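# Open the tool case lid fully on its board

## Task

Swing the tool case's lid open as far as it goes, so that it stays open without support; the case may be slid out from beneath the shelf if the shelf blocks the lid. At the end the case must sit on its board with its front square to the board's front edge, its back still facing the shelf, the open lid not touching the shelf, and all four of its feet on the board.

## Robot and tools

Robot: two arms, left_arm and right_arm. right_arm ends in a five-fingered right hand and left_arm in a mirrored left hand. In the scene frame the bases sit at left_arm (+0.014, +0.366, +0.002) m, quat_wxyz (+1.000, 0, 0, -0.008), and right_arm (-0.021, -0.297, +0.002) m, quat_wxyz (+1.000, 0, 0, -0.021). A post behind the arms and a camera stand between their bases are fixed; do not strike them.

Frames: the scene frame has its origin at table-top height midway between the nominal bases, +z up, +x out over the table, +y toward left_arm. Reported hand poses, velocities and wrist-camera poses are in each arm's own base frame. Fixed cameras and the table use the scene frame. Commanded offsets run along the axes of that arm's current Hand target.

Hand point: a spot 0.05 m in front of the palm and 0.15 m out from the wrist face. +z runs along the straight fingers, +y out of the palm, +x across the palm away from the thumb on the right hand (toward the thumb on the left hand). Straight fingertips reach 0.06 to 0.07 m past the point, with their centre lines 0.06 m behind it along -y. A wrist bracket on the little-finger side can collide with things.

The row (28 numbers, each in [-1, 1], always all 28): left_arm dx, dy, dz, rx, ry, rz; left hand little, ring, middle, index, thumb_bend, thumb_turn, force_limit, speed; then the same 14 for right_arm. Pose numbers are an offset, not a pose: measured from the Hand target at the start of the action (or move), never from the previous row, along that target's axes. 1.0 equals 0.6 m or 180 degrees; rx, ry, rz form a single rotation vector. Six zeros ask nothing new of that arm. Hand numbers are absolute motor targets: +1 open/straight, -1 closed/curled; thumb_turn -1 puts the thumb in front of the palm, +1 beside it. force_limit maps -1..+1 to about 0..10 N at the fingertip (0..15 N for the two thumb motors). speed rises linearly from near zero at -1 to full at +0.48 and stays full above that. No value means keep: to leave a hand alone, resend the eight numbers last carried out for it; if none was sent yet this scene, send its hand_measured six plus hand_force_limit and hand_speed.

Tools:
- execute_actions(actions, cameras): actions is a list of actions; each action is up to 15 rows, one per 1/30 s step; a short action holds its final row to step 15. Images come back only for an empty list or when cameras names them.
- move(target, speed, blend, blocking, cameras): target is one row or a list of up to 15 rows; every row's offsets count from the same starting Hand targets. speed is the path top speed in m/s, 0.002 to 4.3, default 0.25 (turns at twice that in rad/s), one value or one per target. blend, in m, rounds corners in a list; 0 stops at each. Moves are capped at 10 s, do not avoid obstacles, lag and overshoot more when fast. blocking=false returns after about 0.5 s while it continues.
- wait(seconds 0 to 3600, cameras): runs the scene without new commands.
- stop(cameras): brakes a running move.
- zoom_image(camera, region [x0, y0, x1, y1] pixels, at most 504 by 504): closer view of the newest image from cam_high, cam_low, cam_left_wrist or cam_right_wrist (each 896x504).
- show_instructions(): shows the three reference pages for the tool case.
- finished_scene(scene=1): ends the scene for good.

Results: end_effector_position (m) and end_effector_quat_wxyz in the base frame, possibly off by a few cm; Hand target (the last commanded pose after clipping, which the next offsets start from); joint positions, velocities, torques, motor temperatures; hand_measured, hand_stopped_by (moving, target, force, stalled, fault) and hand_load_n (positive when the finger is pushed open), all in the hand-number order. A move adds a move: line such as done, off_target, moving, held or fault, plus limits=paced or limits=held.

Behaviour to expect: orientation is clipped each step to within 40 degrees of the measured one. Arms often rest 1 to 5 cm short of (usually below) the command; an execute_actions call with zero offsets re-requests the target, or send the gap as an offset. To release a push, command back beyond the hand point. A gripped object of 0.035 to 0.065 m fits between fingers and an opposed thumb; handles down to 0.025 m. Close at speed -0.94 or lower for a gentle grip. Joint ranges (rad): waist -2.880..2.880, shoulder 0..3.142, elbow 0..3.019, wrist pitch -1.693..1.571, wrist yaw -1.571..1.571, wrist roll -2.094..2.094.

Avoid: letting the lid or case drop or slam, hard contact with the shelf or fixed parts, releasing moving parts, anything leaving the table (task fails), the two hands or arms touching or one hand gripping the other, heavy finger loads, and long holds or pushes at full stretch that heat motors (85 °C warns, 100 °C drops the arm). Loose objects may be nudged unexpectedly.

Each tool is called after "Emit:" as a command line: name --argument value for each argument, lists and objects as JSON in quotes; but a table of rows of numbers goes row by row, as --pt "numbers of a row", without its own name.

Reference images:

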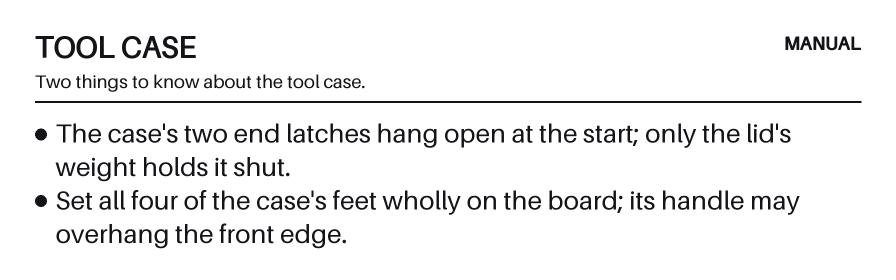

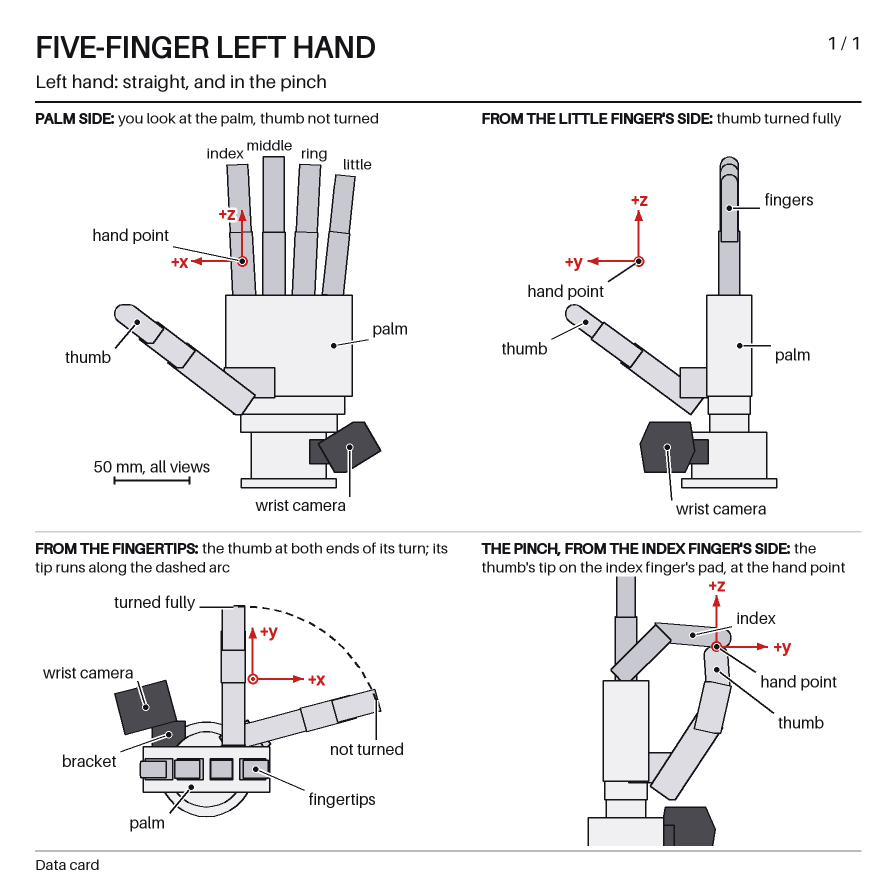

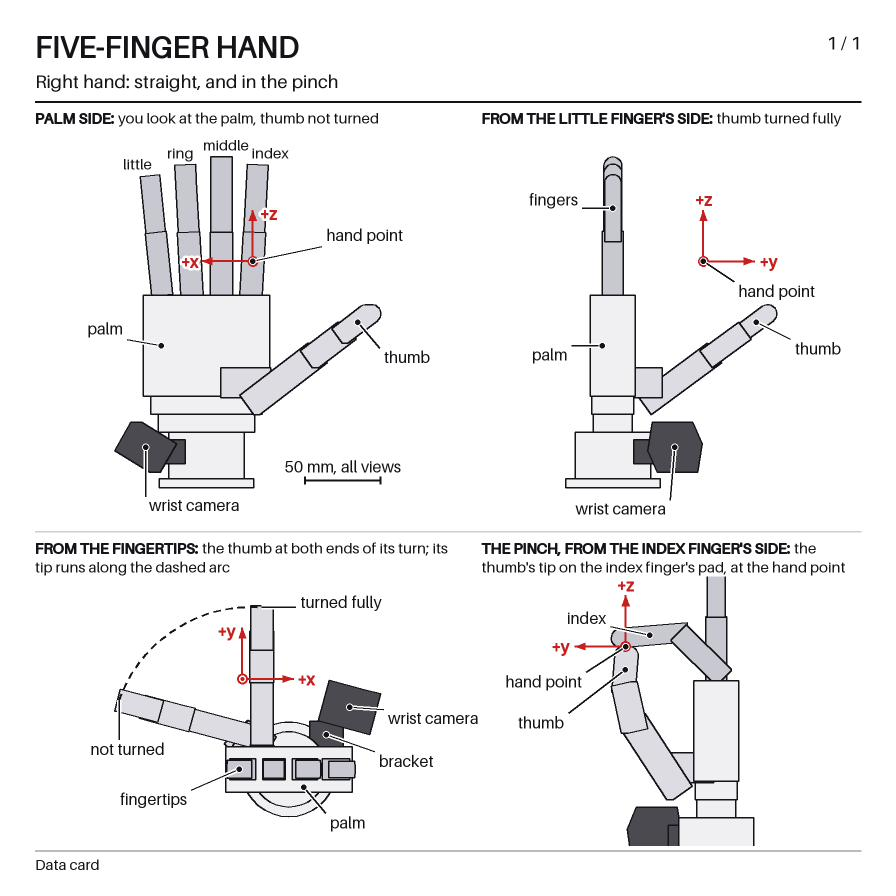

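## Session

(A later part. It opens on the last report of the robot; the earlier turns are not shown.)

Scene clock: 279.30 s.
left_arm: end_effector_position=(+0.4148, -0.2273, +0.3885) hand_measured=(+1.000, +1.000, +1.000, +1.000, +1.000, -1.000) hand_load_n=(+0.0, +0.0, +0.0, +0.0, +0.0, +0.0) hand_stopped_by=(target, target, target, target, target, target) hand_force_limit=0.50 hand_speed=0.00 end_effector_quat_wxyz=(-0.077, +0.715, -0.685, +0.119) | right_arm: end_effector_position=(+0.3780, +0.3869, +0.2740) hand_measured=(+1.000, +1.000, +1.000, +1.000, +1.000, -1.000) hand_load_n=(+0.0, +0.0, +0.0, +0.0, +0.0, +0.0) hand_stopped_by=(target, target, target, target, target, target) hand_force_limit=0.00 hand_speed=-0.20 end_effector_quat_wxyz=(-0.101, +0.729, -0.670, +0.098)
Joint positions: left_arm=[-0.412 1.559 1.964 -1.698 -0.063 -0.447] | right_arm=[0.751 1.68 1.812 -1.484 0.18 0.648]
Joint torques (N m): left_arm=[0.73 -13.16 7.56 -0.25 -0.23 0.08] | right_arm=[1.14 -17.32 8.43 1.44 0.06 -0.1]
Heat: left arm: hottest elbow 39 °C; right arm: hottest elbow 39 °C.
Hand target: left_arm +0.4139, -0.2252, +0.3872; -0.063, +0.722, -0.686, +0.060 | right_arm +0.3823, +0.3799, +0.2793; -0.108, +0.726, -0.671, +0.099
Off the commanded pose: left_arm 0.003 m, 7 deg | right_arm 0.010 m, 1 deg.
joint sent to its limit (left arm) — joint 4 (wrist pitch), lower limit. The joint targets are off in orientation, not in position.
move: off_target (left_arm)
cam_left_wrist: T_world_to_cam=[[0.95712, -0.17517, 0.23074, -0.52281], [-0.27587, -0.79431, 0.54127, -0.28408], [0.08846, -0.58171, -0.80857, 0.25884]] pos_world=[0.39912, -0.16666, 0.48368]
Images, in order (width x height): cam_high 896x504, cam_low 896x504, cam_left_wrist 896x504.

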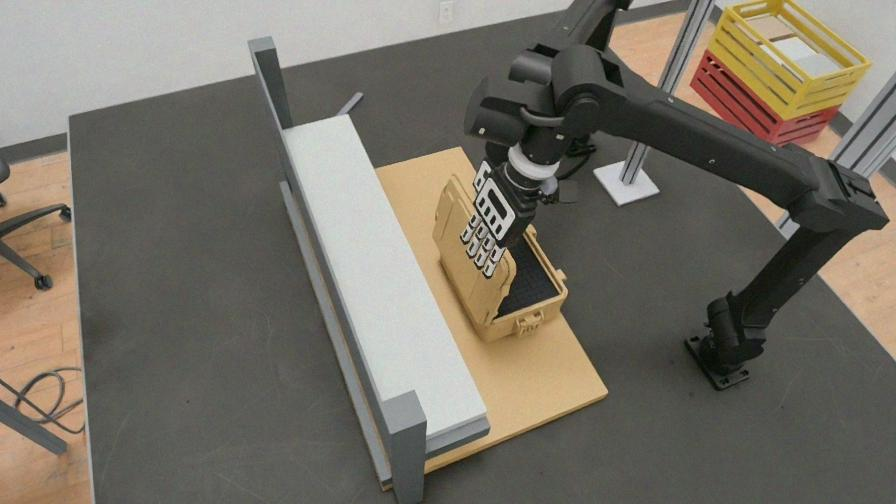

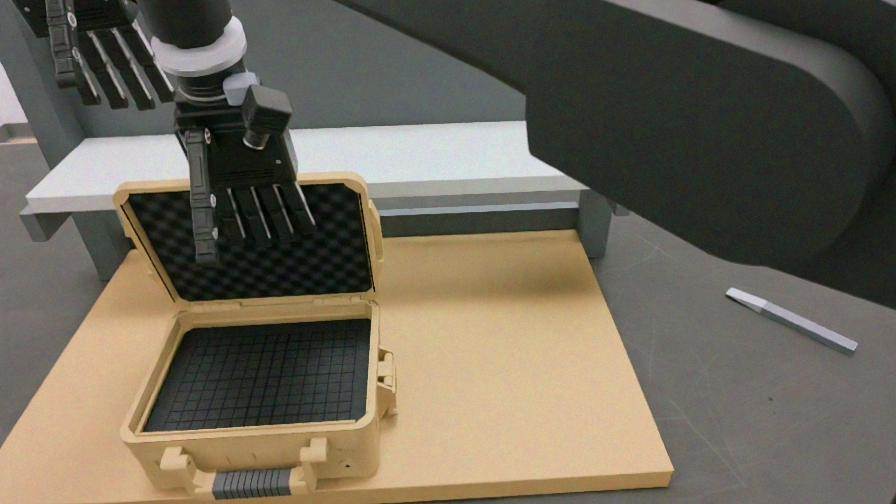

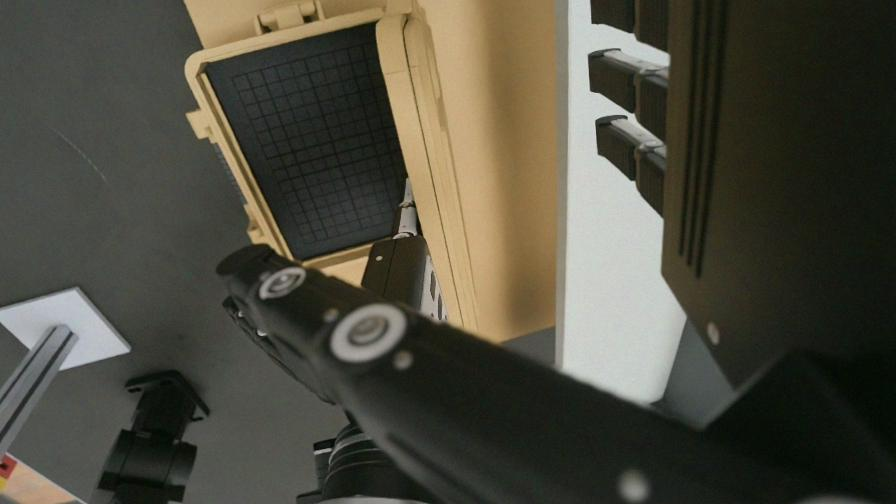

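Emit:
move --target '[0.0,-0.02,0.135,0,0,0,1,1,1,1,1,-1,0.5,0,0,0,0,0,0,0,1,1,1,1,1,-1,0,-0.2]' --speed 0.08 --cameras '["cam_low","cam_high","cam_left_wrist"]'

Scene clock: 282.27 s.
left_arm: end_effector_position=(+0.4357, -0.2281, +0.3125) hand_measured=(+1.000, +1.000, +1.000, +1.000, +1.000, -1.000) hand_load_n=(+0.0, +0.0, +0.0, +0.0, +0.0, +0.0) hand_stopped_by=(target, target, target, target, target, target) hand_force_limit=0.50 hand_speed=0.00 end_effector_quat_wxyz=(-0.061, +0.723, -0.686, +0.059) | right_arm: end_effector_position=(+0.3780, +0.3869, +0.2740) hand_measured=(+1.000, +1.000, +1.000, +1.000, +1.000, -1.000) hand_load_n=(+0.0, +0.0, +0.0, +0.0, +0.0, +0.0) hand_stopped_by=(target, target, target, target, target, target) hand_force_limit=0.00 hand_speed=-0.20 end_effector_quat_wxyz=(-0.101, +0.729, -0.670, +0.098)
Joint positions: left_arm=[-0.401 1.641 1.862 -1.637 -0.073 -0.447] | right_arm=[0.751 1.68 1.812 -1.484 0.18 0.648]
Joint torques (N m): left_arm=[1.26 -14.51 7.66 0.17 -0.25 0.26] | right_arm=[1.32 -17.2 8.47 1.54 0.05 -0.12]
Heat: left arm: hottest elbow 38 °C; right arm: hottest elbow 39 °C.
Hand target: left_arm +0.4398, -0.2239, +0.3095; -0.064, +0.722, -0.686, +0.060 | right_arm +0.3823, +0.3799, +0.2793; -0.108, +0.726, -0.671, +0.099
Off the commanded pose: left_arm 0.007 m, 0 deg | right_arm 0.010 m, 1 deg.
move: done
cam_left_wrist: T_world_to_cam=[[0.97837, -0.17206, 0.11489, -0.49773], [-0.20681, -0.82845, 0.52048, -0.26921], [0.00562, -0.53298, -0.84611, 0.25401]] pos_world=[0.42986, -0.17328, 0.41222]
Images, in order (width x height): cam_high 896x504, cam_low 896x504, cam_left_wrist 896x504.

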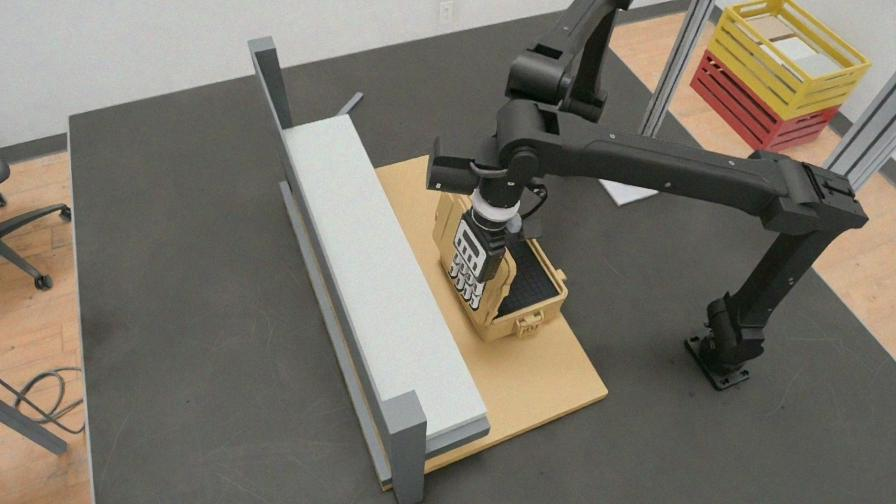

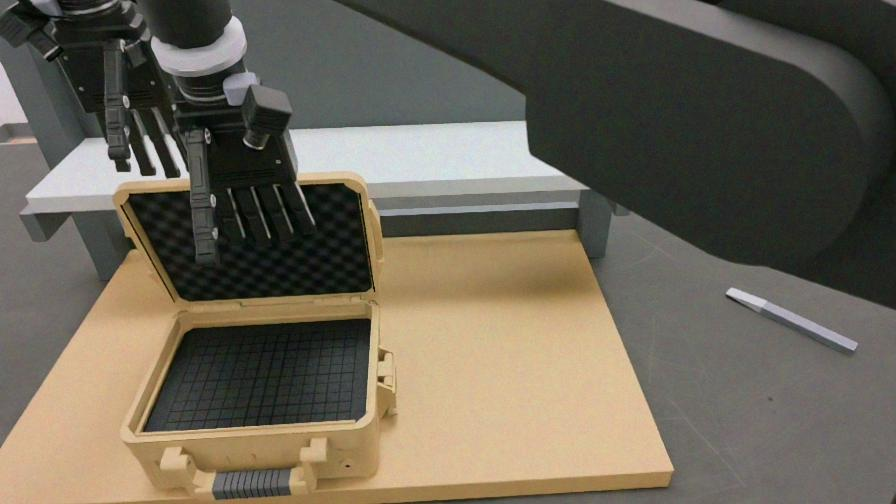

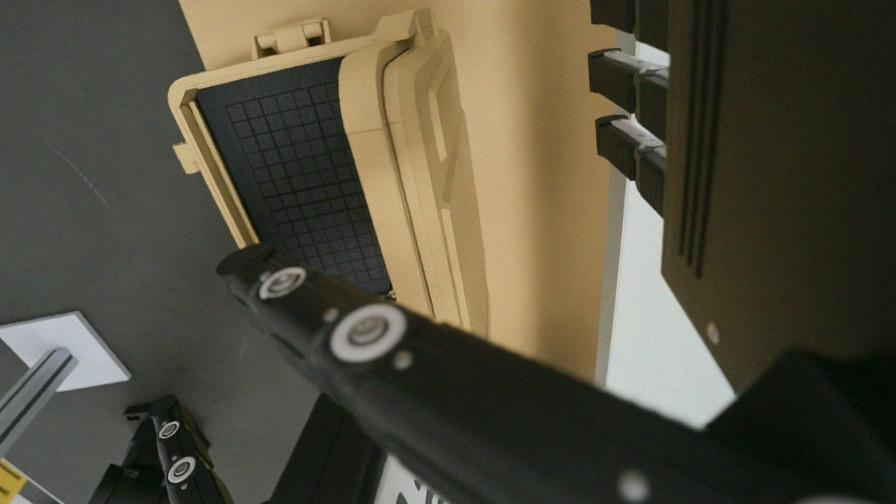

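Emit:
move --target '[-0.0025,0.049,-0.009,0,0,0,1,1,1,1,1,-1,0.5,0,0,0,0,0,0,0,1,1,1,1,1,-1,0,-0.2]' --speed 0.06 --cameras '["cam_high","cam_left_wrist"]'

Emit:
zoom_image --camera "cam_high" --region '[400, 140, 600, 340]'

Scene clock: 285.20 s.
left_arm: end_effector_position=(+0.4116, -0.2196, +0.3079) hand_measured=(+1.000, +1.000, +1.000, +1.000, +1.000, -1.000) hand_load_n=(+0.0, +0.0, +0.0, +0.0, +0.0, +0.0) hand_stopped_by=(target, target, target, target, target, target) hand_force_limit=0.50 hand_speed=0.00 end_effector_quat_wxyz=(-0.060, +0.721, -0.688, +0.053) | right_arm: end_effector_position=(+0.3780, +0.3869, +0.2740) hand_measured=(+1.000, +1.000, +1.000, +1.000, +1.000, -1.000) hand_load_n=(+0.0, +0.0, +0.0, +0.0, +0.0, +0.0) hand_stopped_by=(target, target, target, target, target, target) hand_force_limit=0.00 hand_speed=-0.20 end_effector_quat_wxyz=(-0.101, +0.729, -0.670, +0.098)
Joint positions: left_arm=[-0.406 1.578 1.773 -1.625 -0.076 -0.447] | right_arm=[0.751 1.68 1.812 -1.484 0.18 0.648]
Joint torques (N m): left_arm=[-0.21 -14.56 7.5 0.2 -0.25 0] | right_arm=[1.55 -17.38 8.43 1.52 0.04 -0.12]
Heat: left arm: hottest elbow 38 °C; right arm: hottest elbow 38 °C.
Hand target: left_arm +0.4098, -0.2239, +0.3097; -0.063, +0.722, -0.686, +0.060 | right_arm +0.3823, +0.3799, +0.2793; -0.108, +0.726, -0.671, +0.099
Off the commanded pose: left_arm 0.005 m, 1 deg | right_arm 0.010 m, 1 deg.
move: done
cam_left_wrist: T_world_to_cam=[[0.97885, -0.17698, 0.10265, -0.46973], [-0.2045, -0.83176, 0.51609, -0.26501], [-0.00595, -0.52616, -0.85036, 0.26241]] pos_world=[0.40716, -0.16548, 0.40813]

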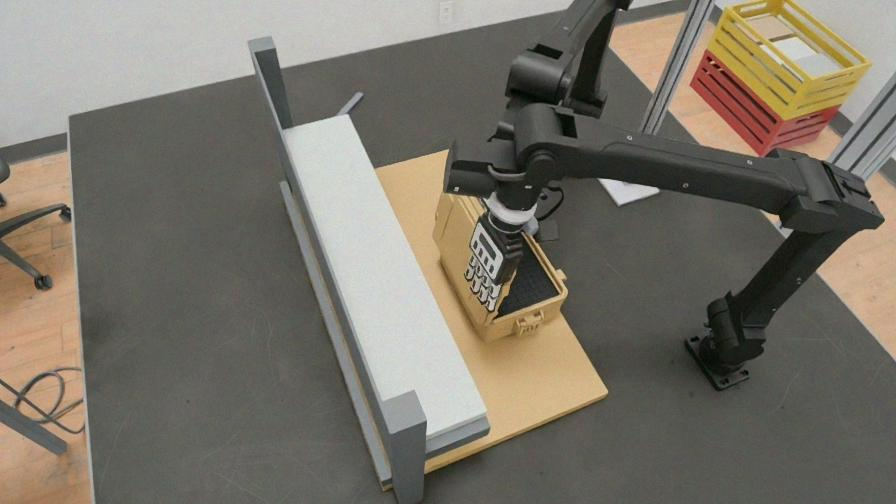

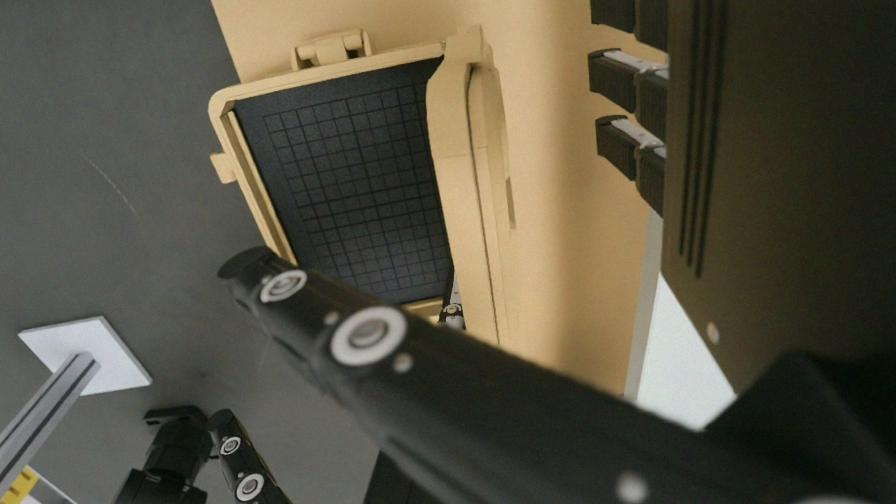

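Scaled by 2.520 from the camera's image (finer frame: 1280x720).

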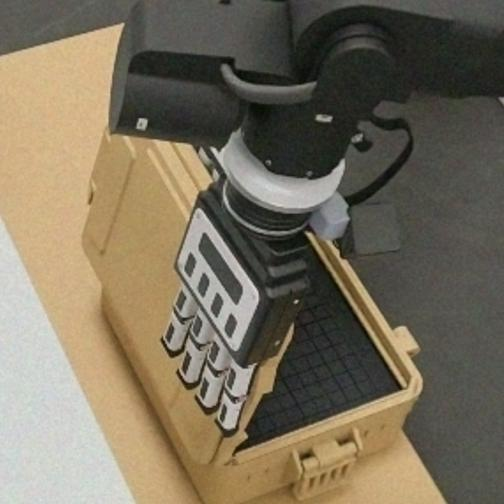

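Emit:
move --pt "0 0 0 0 0 0 1 1 1 1 1 -1 0.5 0 0 -0.030 0.004 0 0 0 1 1 1 1 1 -1 0 -0.2" --pt "0 -0.026 0.005 0 0 0 1 1 1 1 1 -1 0.5 0 0 -0.057 0.007 -0.028 0 0 1 1 1 1 1 -1 0 -0.2" --speed 0.04 --blend 0.01 --cameras '["cam_high","cam_left_wrist","cam_low"]'

Scene clock: 289.07 s.
left_arm: end_effector_position=(+0.4152, -0.2210, +0.2994) hand_measured=(+1.000, +1.000, +1.000, +1.000, +1.000, -1.000) hand_load_n=(+0.0, +0.0, +0.0, +0.0, +0.0, +0.0) hand_stopped_by=(target, target, target, target, target, target) hand_force_limit=0.50 hand_speed=0.00 end_effector_quat_wxyz=(-0.058, +0.722, -0.689, +0.045) | right_arm: end_effector_position=(+0.4033, +0.3815, +0.2744) hand_measured=(+1.000, +1.000, +1.000, +1.000, +1.000, -1.000) hand_load_n=(+0.0, +0.0, +0.0, +0.0, +0.0, +0.0) hand_stopped_by=(target, target, target, target, target, target) hand_force_limit=0.00 hand_speed=-0.20 end_effector_quat_wxyz=(-0.066, +0.732, -0.675, +0.069)
Joint positions: left_arm=[-0.406 1.597 1.773 -1.623 -0.077 -0.448] | right_arm=[0.693 1.784 1.952 -1.589 0.118 0.603]
Joint torques (N m): left_arm=[0.91 -12.92 11.18 -0.09 -0.16 0.16] | right_arm=[1.55 -15.62 12.93 0.43 0.01 -0.13]
Heat: left arm: hottest elbow 37 °C; right arm: hottest elbow 39 °C.
Hand target: left_arm +0.4258, -0.2231, +0.3095; -0.064, +0.722, -0.686, +0.060 | right_arm +0.4161, +0.3827, +0.2852; -0.076, +0.731, -0.675, +0.070
Off the commanded pose: left_arm 0.015 m, 2 deg | right_arm 0.017 m, 1 deg.
move: off_target (left_arm, right_arm); blend cut to 0.0091 m at target 1
cam_left_wrist: T_world_to_cam=[[0.9804, -0.1772, 0.0861, -0.46834], [-0.19609, -0.83564, 0.51307, -0.26453], [-0.01897, -0.5199, -0.85401, 0.26227]] pos_world=[0.41227, -0.16769, 0.40003]
Images, in order (width x height): cam_high 896x504, cam_low 896x504, cam_left_wrist 896x504.

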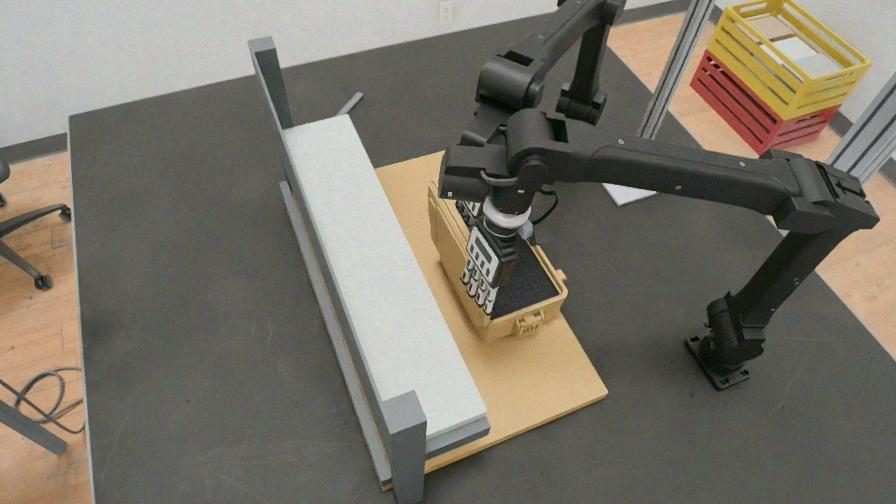

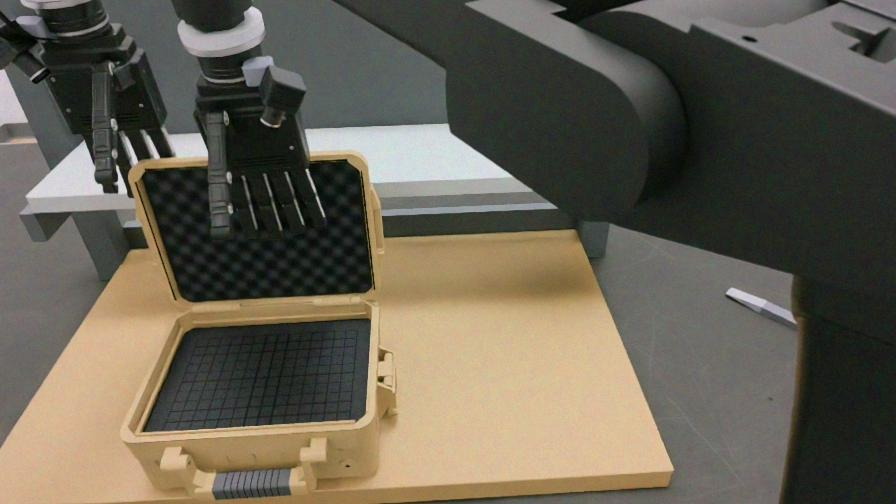

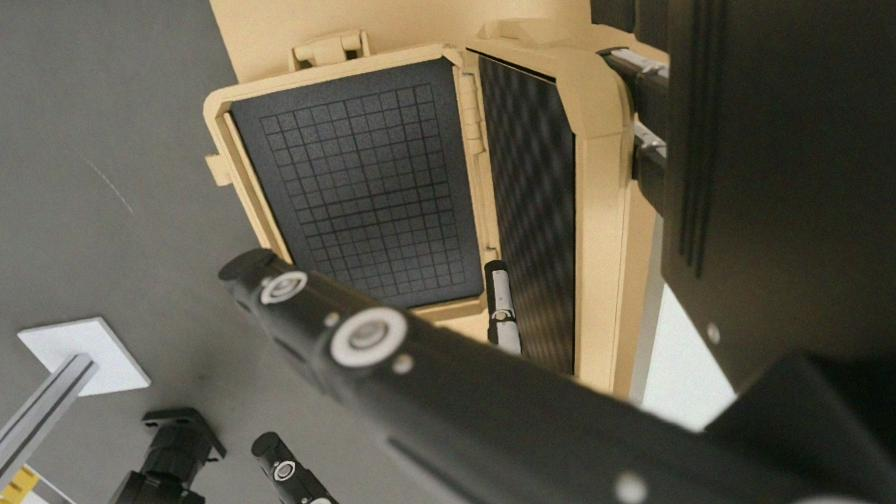

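Emit:
move --target '[0.0025,-0.049,0.007,0,0,0,1,1,1,1,1,-1,0.5,0,0,0,0,0,0,0,1,1,1,1,1,-1,0,-0.2]' --speed 0.03 --cameras '["cam_high","cam_left_wrist","cam_low"]'

Scene clock: 291.47 s.
left_arm: end_effector_position=(+0.4450, -0.2232, +0.2937) hand_measured=(+1.000, +1.000, +1.000, +1.000, +1.000, -1.000) hand_load_n=(+0.0, +0.0, +0.0, +0.0, +0.0, +0.0) hand_stopped_by=(target, target, target, target, target, target) hand_force_limit=0.50 hand_speed=0.00 end_effector_quat_wxyz=(-0.058, +0.725, -0.685, +0.043) | right_arm: end_effector_position=(+0.4033, +0.3815, +0.2744) hand_measured=(+1.000, +1.000, +1.000, +1.000, +1.000, -1.000) hand_load_n=(+0.0, +0.0, +0.0, +0.0, +0.0, +0.0) hand_stopped_by=(target, target, target, target, target, target) hand_force_limit=0.00 hand_speed=-0.20 end_effector_quat_wxyz=(-0.066, +0.732, -0.675, +0.069)
Joint positions: left_arm=[-0.387 1.674 1.853 -1.628 -0.076 -0.439] | right_arm=[0.693 1.784 1.952 -1.589 0.118 0.603]
Joint torques (N m): left_arm=[1.14 -14.1 12.68 -0.7 -0.07 0.34] | right_arm=[1.38 -15.44 12.98 0.43 -0.02 -0.12]
Heat: left arm: hottest elbow 37 °C; right arm: hottest elbow 39 °C.
Hand target: left_arm +0.4555, -0.2231, +0.3104; -0.063, +0.722, -0.686, +0.060 | right_arm +0.4161, +0.3827, +0.2852; -0.076, +0.731, -0.675, +0.070
Off the commanded pose: left_arm 0.020 m, 2 deg | right_arm 0.017 m, 1 deg.
move: off_target (left_arm)
cam_left_wrist: T_world_to_cam=[[0.9823, -0.16717, 0.08448, -0.49559], [-0.18671, -0.83813, 0.51253, -0.26217], [-0.01487, -0.51923, -0.8545, 0.25535]] pos_world=[0.44167, -0.16999, 0.39443]
Images, in order (width x height): cam_high 896x504, cam_low 896x504, cam_left_wrist 896x504.

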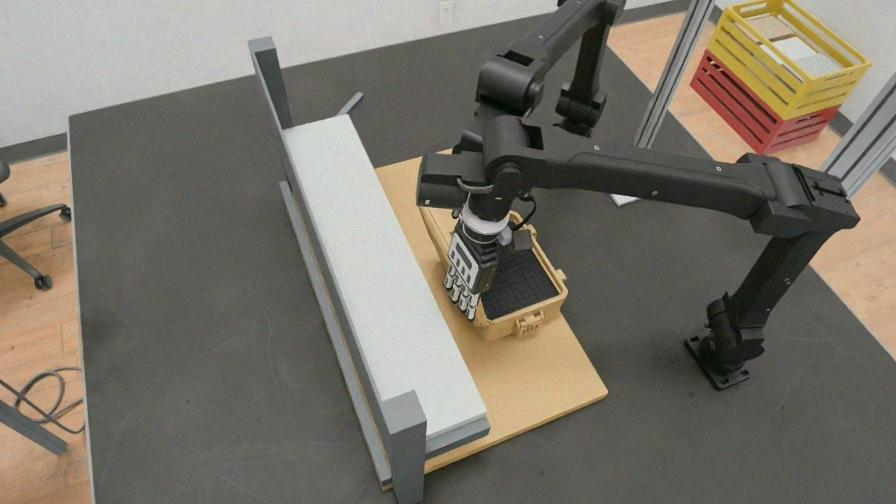

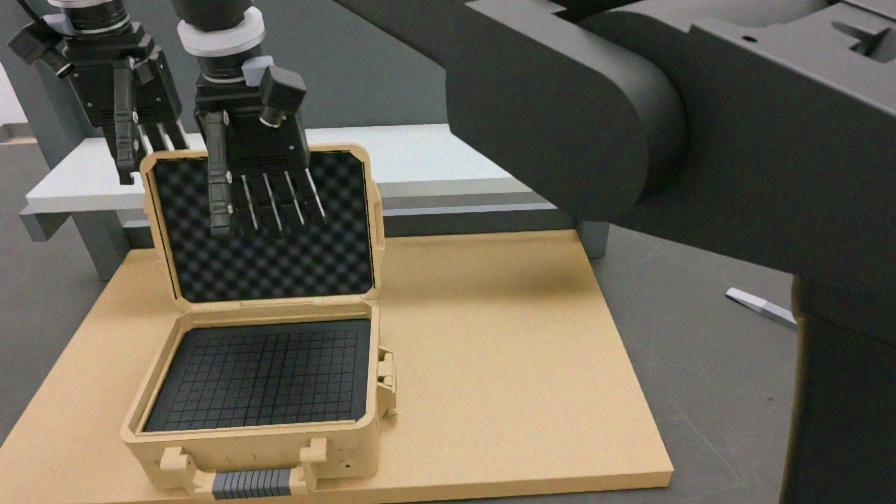

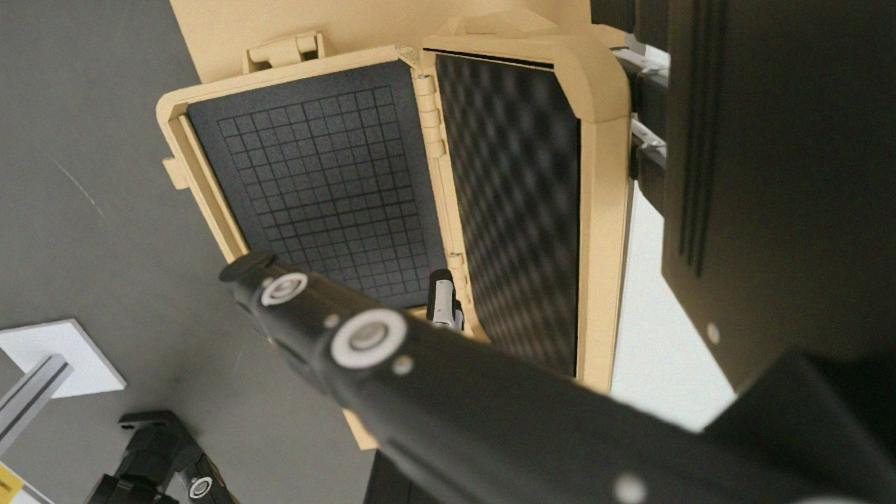

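Emit:
move --target '[0.0025,-0.0515,-0.0045,0,0,0,1,1,1,1,1,-1,0.5,0,0,0,0,0,0,0,1,1,1,1,1,-1,0,-0.2]' --speed 0.03 --cameras '["cam_high","cam_left_wrist","cam_low"]'

Scene clock: 293.73 s.
left_arm: end_effector_position=(+0.4748, -0.2245, +0.3025) hand_measured=(+1.000, +1.000, +1.000, +1.000, +1.000, -1.000) hand_load_n=(+0.0, +0.0, +0.0, +0.0, +0.0, +0.0) hand_stopped_by=(target, target, target, target, target, target) hand_force_limit=0.50 hand_speed=0.00 end_effector_quat_wxyz=(-0.057, +0.725, -0.686, +0.043) | right_arm: end_effector_position=(+0.4033, +0.3815, +0.2744) hand_measured=(+1.000, +1.000, +1.000, +1.000, +1.000, -1.000) hand_load_n=(+0.0, +0.0, +0.0, +0.0, +0.0, +0.0) hand_stopped_by=(target, target, target, target, target, target) hand_force_limit=0.00 hand_speed=-0.20 end_effector_quat_wxyz=(-0.066, +0.732, -0.675, +0.069)
Joint positions: left_arm=[-0.367 1.763 1.995 -1.68 -0.072 -0.418] | right_arm=[0.693 1.784 1.952 -1.589 0.118 0.603]
Joint torques (N m): left_arm=[1.2 -15.27 12.41 -0.43 -0.09 0.31] | right_arm=[1.26 -16.09 12.96 0.59 0 -0.11]
Heat: left arm: hottest elbow 37 °C; right arm: hottest elbow 40 °C.
Hand target: left_arm +0.4854, -0.2232, +0.3186; -0.064, +0.722, -0.686, +0.060 | right_arm +0.4161, +0.3827, +0.2852; -0.076, +0.731, -0.675, +0.070
Off the commanded pose: left_arm 0.019 m, 2 deg | right_arm 0.017 m, 1 deg.
move: off_target (left_arm)
cam_left_wrist: T_world_to_cam=[[0.98213, -0.16888, 0.08303, -0.52573], [-0.1874, -0.83741, 0.51345, -0.26199], [-0.01718, -0.51983, -0.8541, 0.26352]] pos_world=[0.47177, -0.17119, 0.40324]
Images, in order (width x height): cam_high 896x504, cam_low 896x504, cam_left_wrist 896x504.

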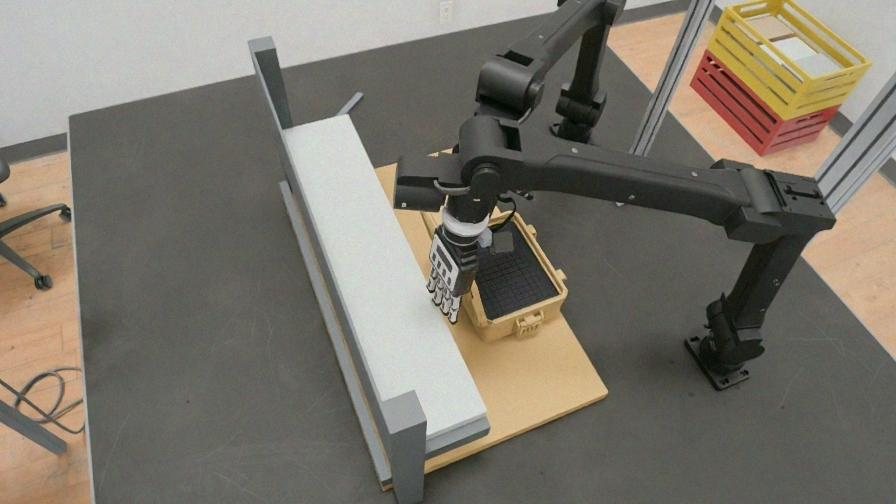

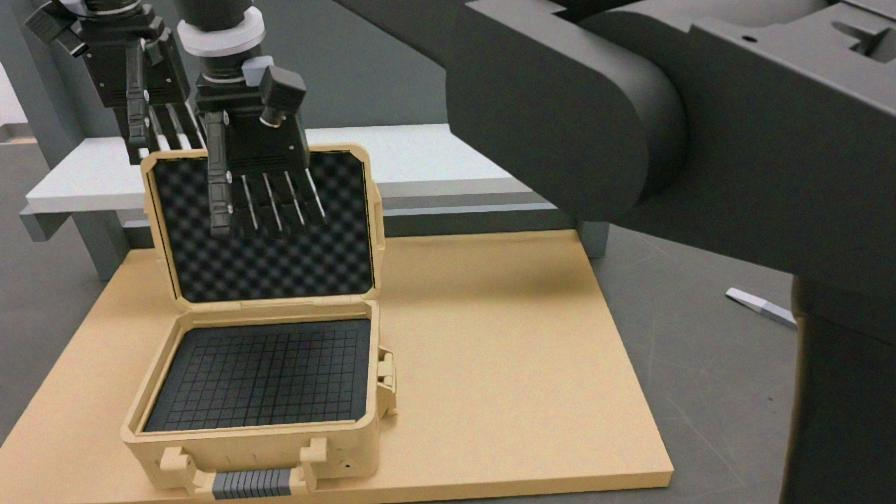

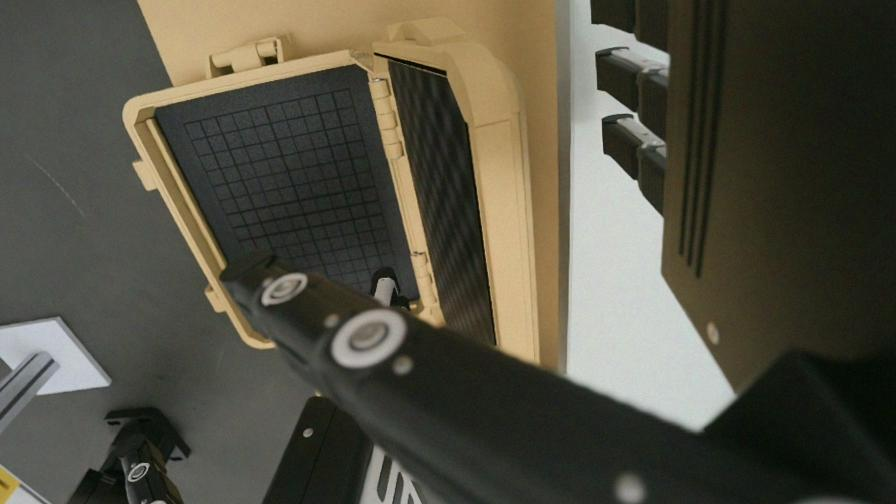

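Emit:
move --pt "0 0.0 -0.22 0 0 0 1 1 1 1 1 -1 0.5 0 0 0 0 0 0 0 1 1 1 1 1 -1 0 -0.2" --pt "-0.25 0.15 -0.2 0 0 0 1 1 1 1 1 -1 0.5 0 0 0 0 0 0 0 1 1 1 1 1 -1 0 -0.2" --pt "-0.35 0.25 -0.1 0 0 0 1 1 1 1 1 -1 0.5 0 0 0 0 0 0 0 1 1 1 1 1 -1 0 -0.2" --speed '[0.1,0.2,0.2]' --blend 0.03 --cameras '["cam_high","cam_low","cam_right_wrist"]'

Emit:
zoom_image --camera "cam_high" --region '[380, 140, 620, 380]'

Scene clock: 298.73 s.
left_arm: end_effector_position=(+0.3219, -0.0236, +0.3498) hand_measured=(+1.000, +1.000, +1.000, +1.000, +1.000, -1.000) hand_load_n=(+0.0, +0.0, +0.0, +0.0, +0.0, +0.0) hand_stopped_by=(target, target, target, target, target, target) hand_force_limit=0.50 hand_speed=0.00 end_effector_quat_wxyz=(-0.062, +0.726, -0.683, +0.059) | right_arm: end_effector_position=(+0.4033, +0.3815, +0.2744) hand_measured=(+1.000, +1.000, +1.000, +1.000, +1.000, -1.000) hand_load_n=(+0.0, +0.0, +0.0, +0.0, -0.5, +0.0) hand_stopped_by=(target, target, target, target, target, target) hand_force_limit=0.00 hand_speed=-0.20 end_effector_quat_wxyz=(-0.066, +0.732, -0.675, +0.069)
Joint positions: left_arm=[0.027 1.254 1.554 -1.698 -0.005 -0.033] | right_arm=[0.693 1.784 1.952 -1.589 0.118 0.603]
Joint torques (N m): left_arm=[0.97 -9.35 7.54 -0.35 -0.08 0.31] | right_arm=[1.85 -15.74 12.9 0.49 -0.02 -0.12]
Heat: left arm: hottest elbow 37 °C; right arm: hottest elbow 41 °C.
Hand target: left_arm +0.3167, -0.0213, +0.3515; -0.063, +0.722, -0.686, +0.060 | right_arm +0.4161, +0.3827, +0.2852; -0.076, +0.731, -0.675, +0.070
Off the commanded pose: left_arm 0.006 m, 1 deg | right_arm 0.017 m, 1 deg.
joint at its limit (left arm) — joint 4 (wrist pitch), lower limit.
move: done
cam_right_wrist: T_world_to_cam=[[-0.91457, -0.36338, -0.17753, 0.55288], [-0.40239, 0.77367, 0.48941, -0.26823], [-0.04049, 0.51904, -0.85379, 0.16376]] pos_world=[0.40435, 0.32343, 0.36924]

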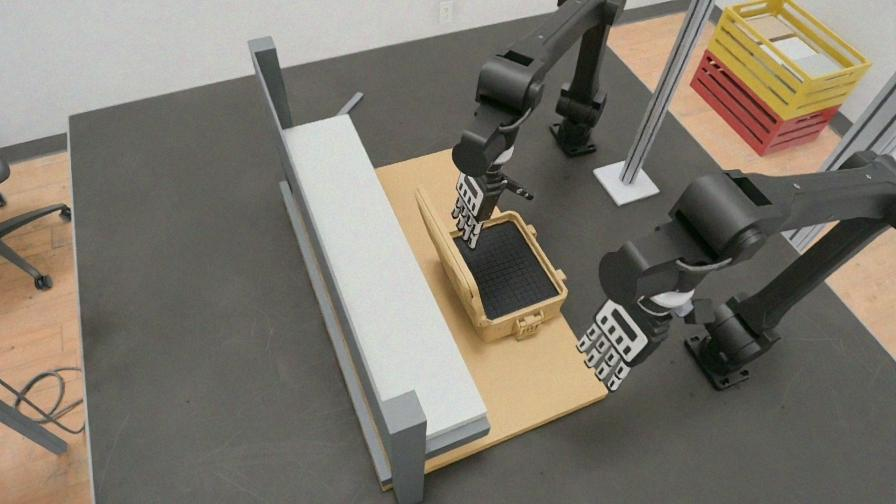

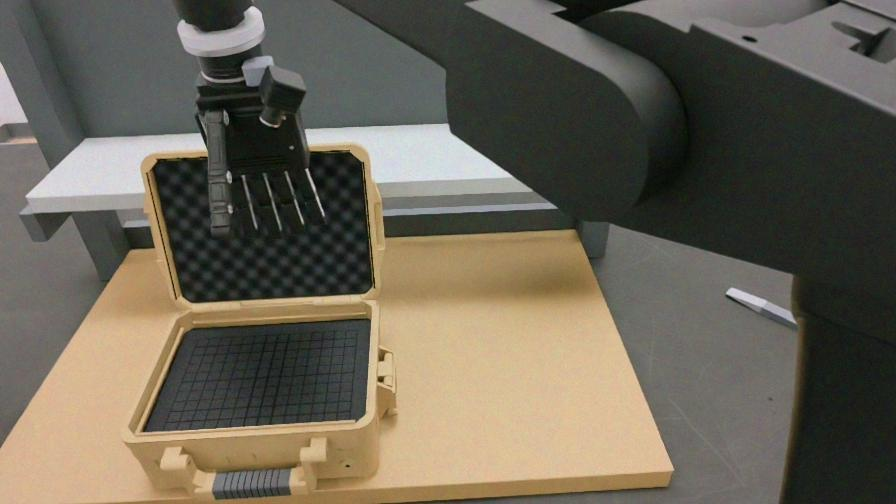

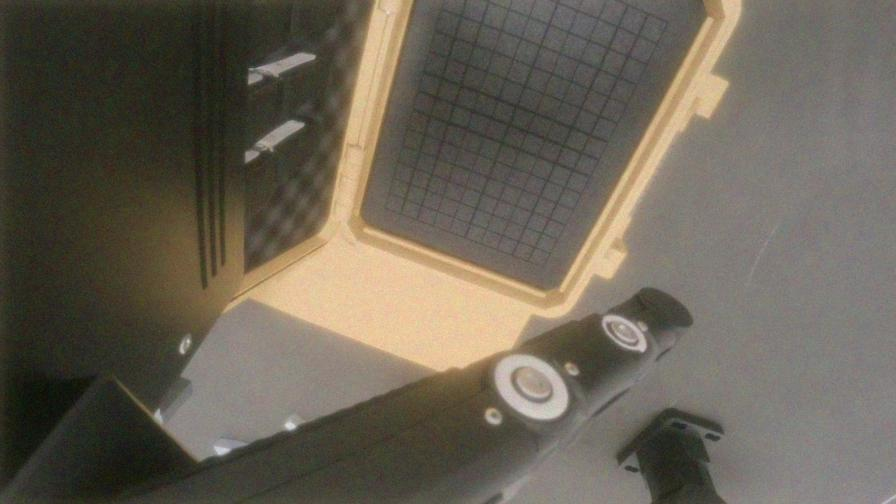

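Scaled by 2.100 from the camera's image (finer frame: 1280x720).

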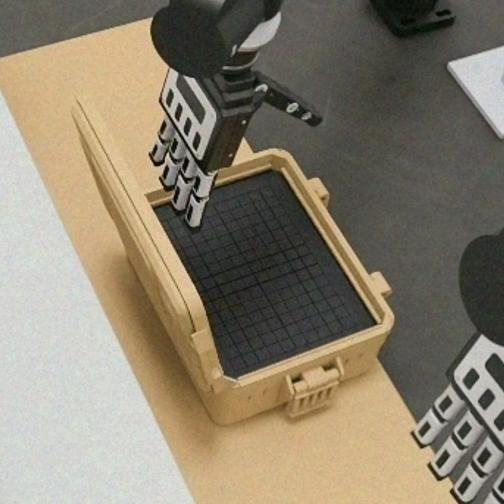

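Emit:
execute_actions --actions '[]'

Scene clock: 300.20 s.
left_arm: end_effector_position=(+0.3219, -0.0236, +0.3498) hand_measured=(+1.000, +1.000, +1.000, +1.000, +1.000, -1.000) hand_load_n=(+0.0, +0.0, +0.0, +0.0, +0.0, +0.0) hand_stopped_by=(target, target, target, target, target, target) hand_force_limit=0.50 hand_speed=0.00 end_effector_quat_wxyz=(-0.062, +0.725, -0.683, +0.059) | right_arm: end_effector_position=(+0.4033, +0.3815, +0.2744) hand_measured=(+1.000, +1.000, +1.000, +1.000, +1.000, -1.000) hand_load_n=(+0.0, +0.0, +0.0, +0.0, +0.0, +0.0) hand_stopped_by=(target, target, target, target, target, target) hand_force_limit=0.00 hand_speed=-0.20 end_effector_quat_wxyz=(-0.066, +0.732, -0.675, +0.069)
Joint positions: left_arm=[0.027 1.254 1.554 -1.698 -0.005 -0.033] | right_arm=[0.693 1.784 1.952 -1.589 0.118 0.603]
Joint velocities: within noise
Joint torques (N m): left_arm=[0.97 -9.11 7.51 -0.35 -0.08 0.3] | right_arm=[1.49 -15.62 12.9 0.43 0 -0.14]
Motor temperatures (°C): left_arm=[24 27 37 24 25 25] | right_arm=[28 27 41 23 25 30]
Heat: left arm: hottest elbow 37 °C; right arm: hottest elbow 41 °C.
Hand target: left_arm +0.3167, -0.0213, +0.3515; -0.063, +0.722, -0.686, +0.060 | right_arm +0.4161, +0.3827, +0.2852; -0.076, +0.731, -0.675, +0.070
Off the commanded pose: left_arm 0.006 m, 1 deg | right_arm 0.017 m, 1 deg.
camera_calibration:
cam_left_wrist: T_world_to_cam=[[0.97961, -0.16378, 0.11633, -0.35624], [-0.20056, -0.83072, 0.51931, -0.14438], [0.01159, -0.53206, -0.84663, 0.39356]] pos_world=[0.31546, 0.03112, 0.44962]
cam_right_wrist: T_world_to_cam=[[-0.91457, -0.36338, -0.17753, 0.55288], [-0.40239, 0.77367, 0.48941, -0.26823], [-0.04049, 0.51904, -0.85379, 0.16376]] pos_world=[0.40435, 0.32343, 0.36924]

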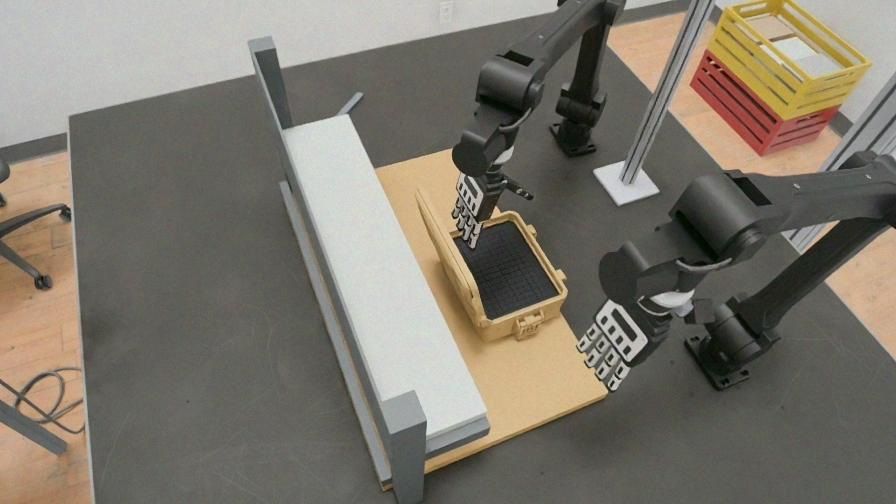

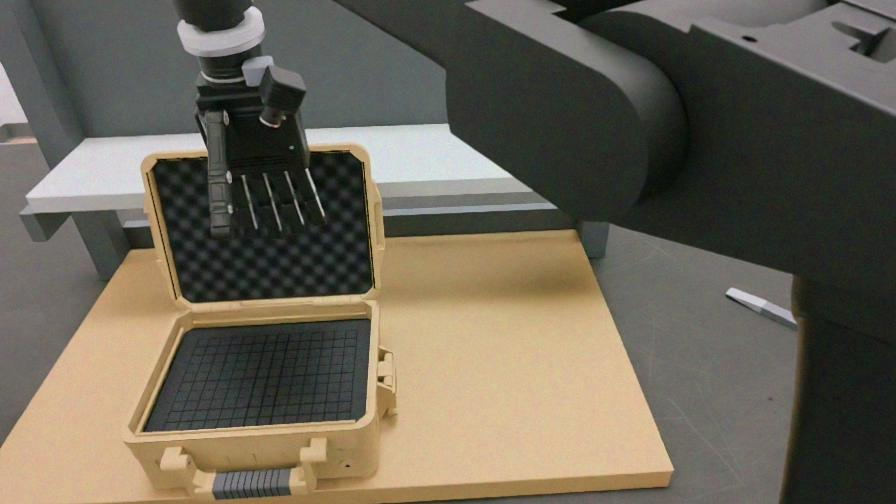

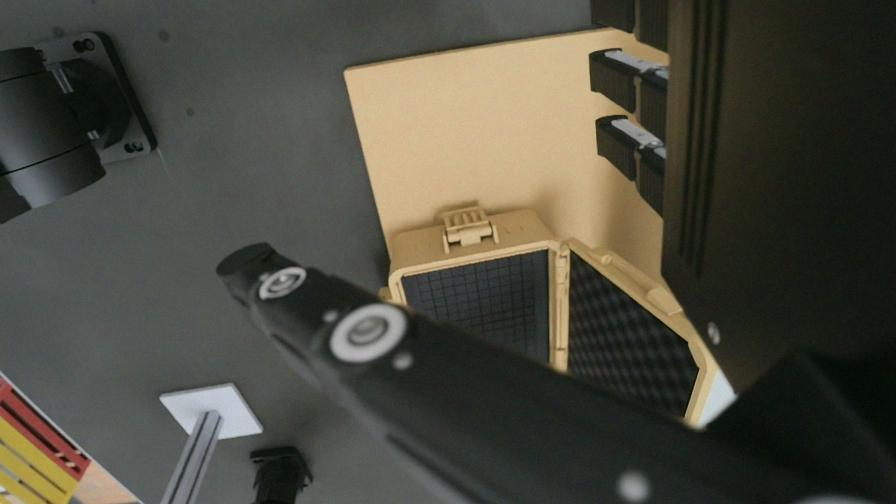

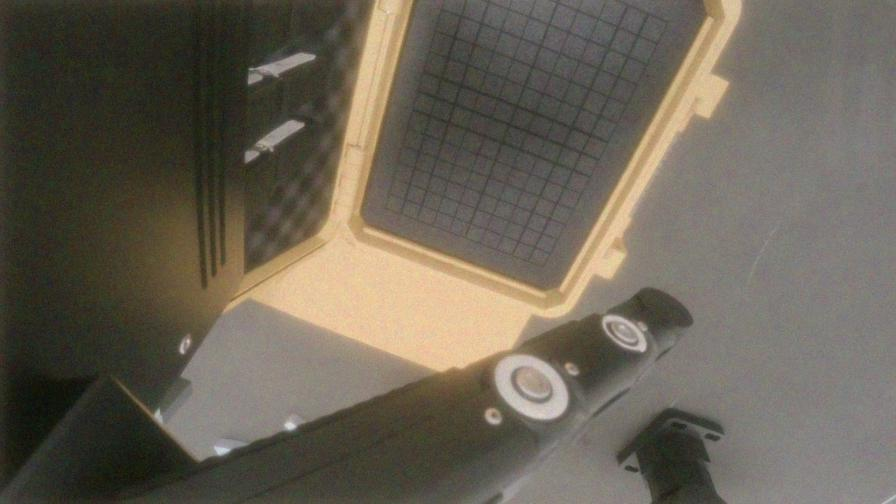

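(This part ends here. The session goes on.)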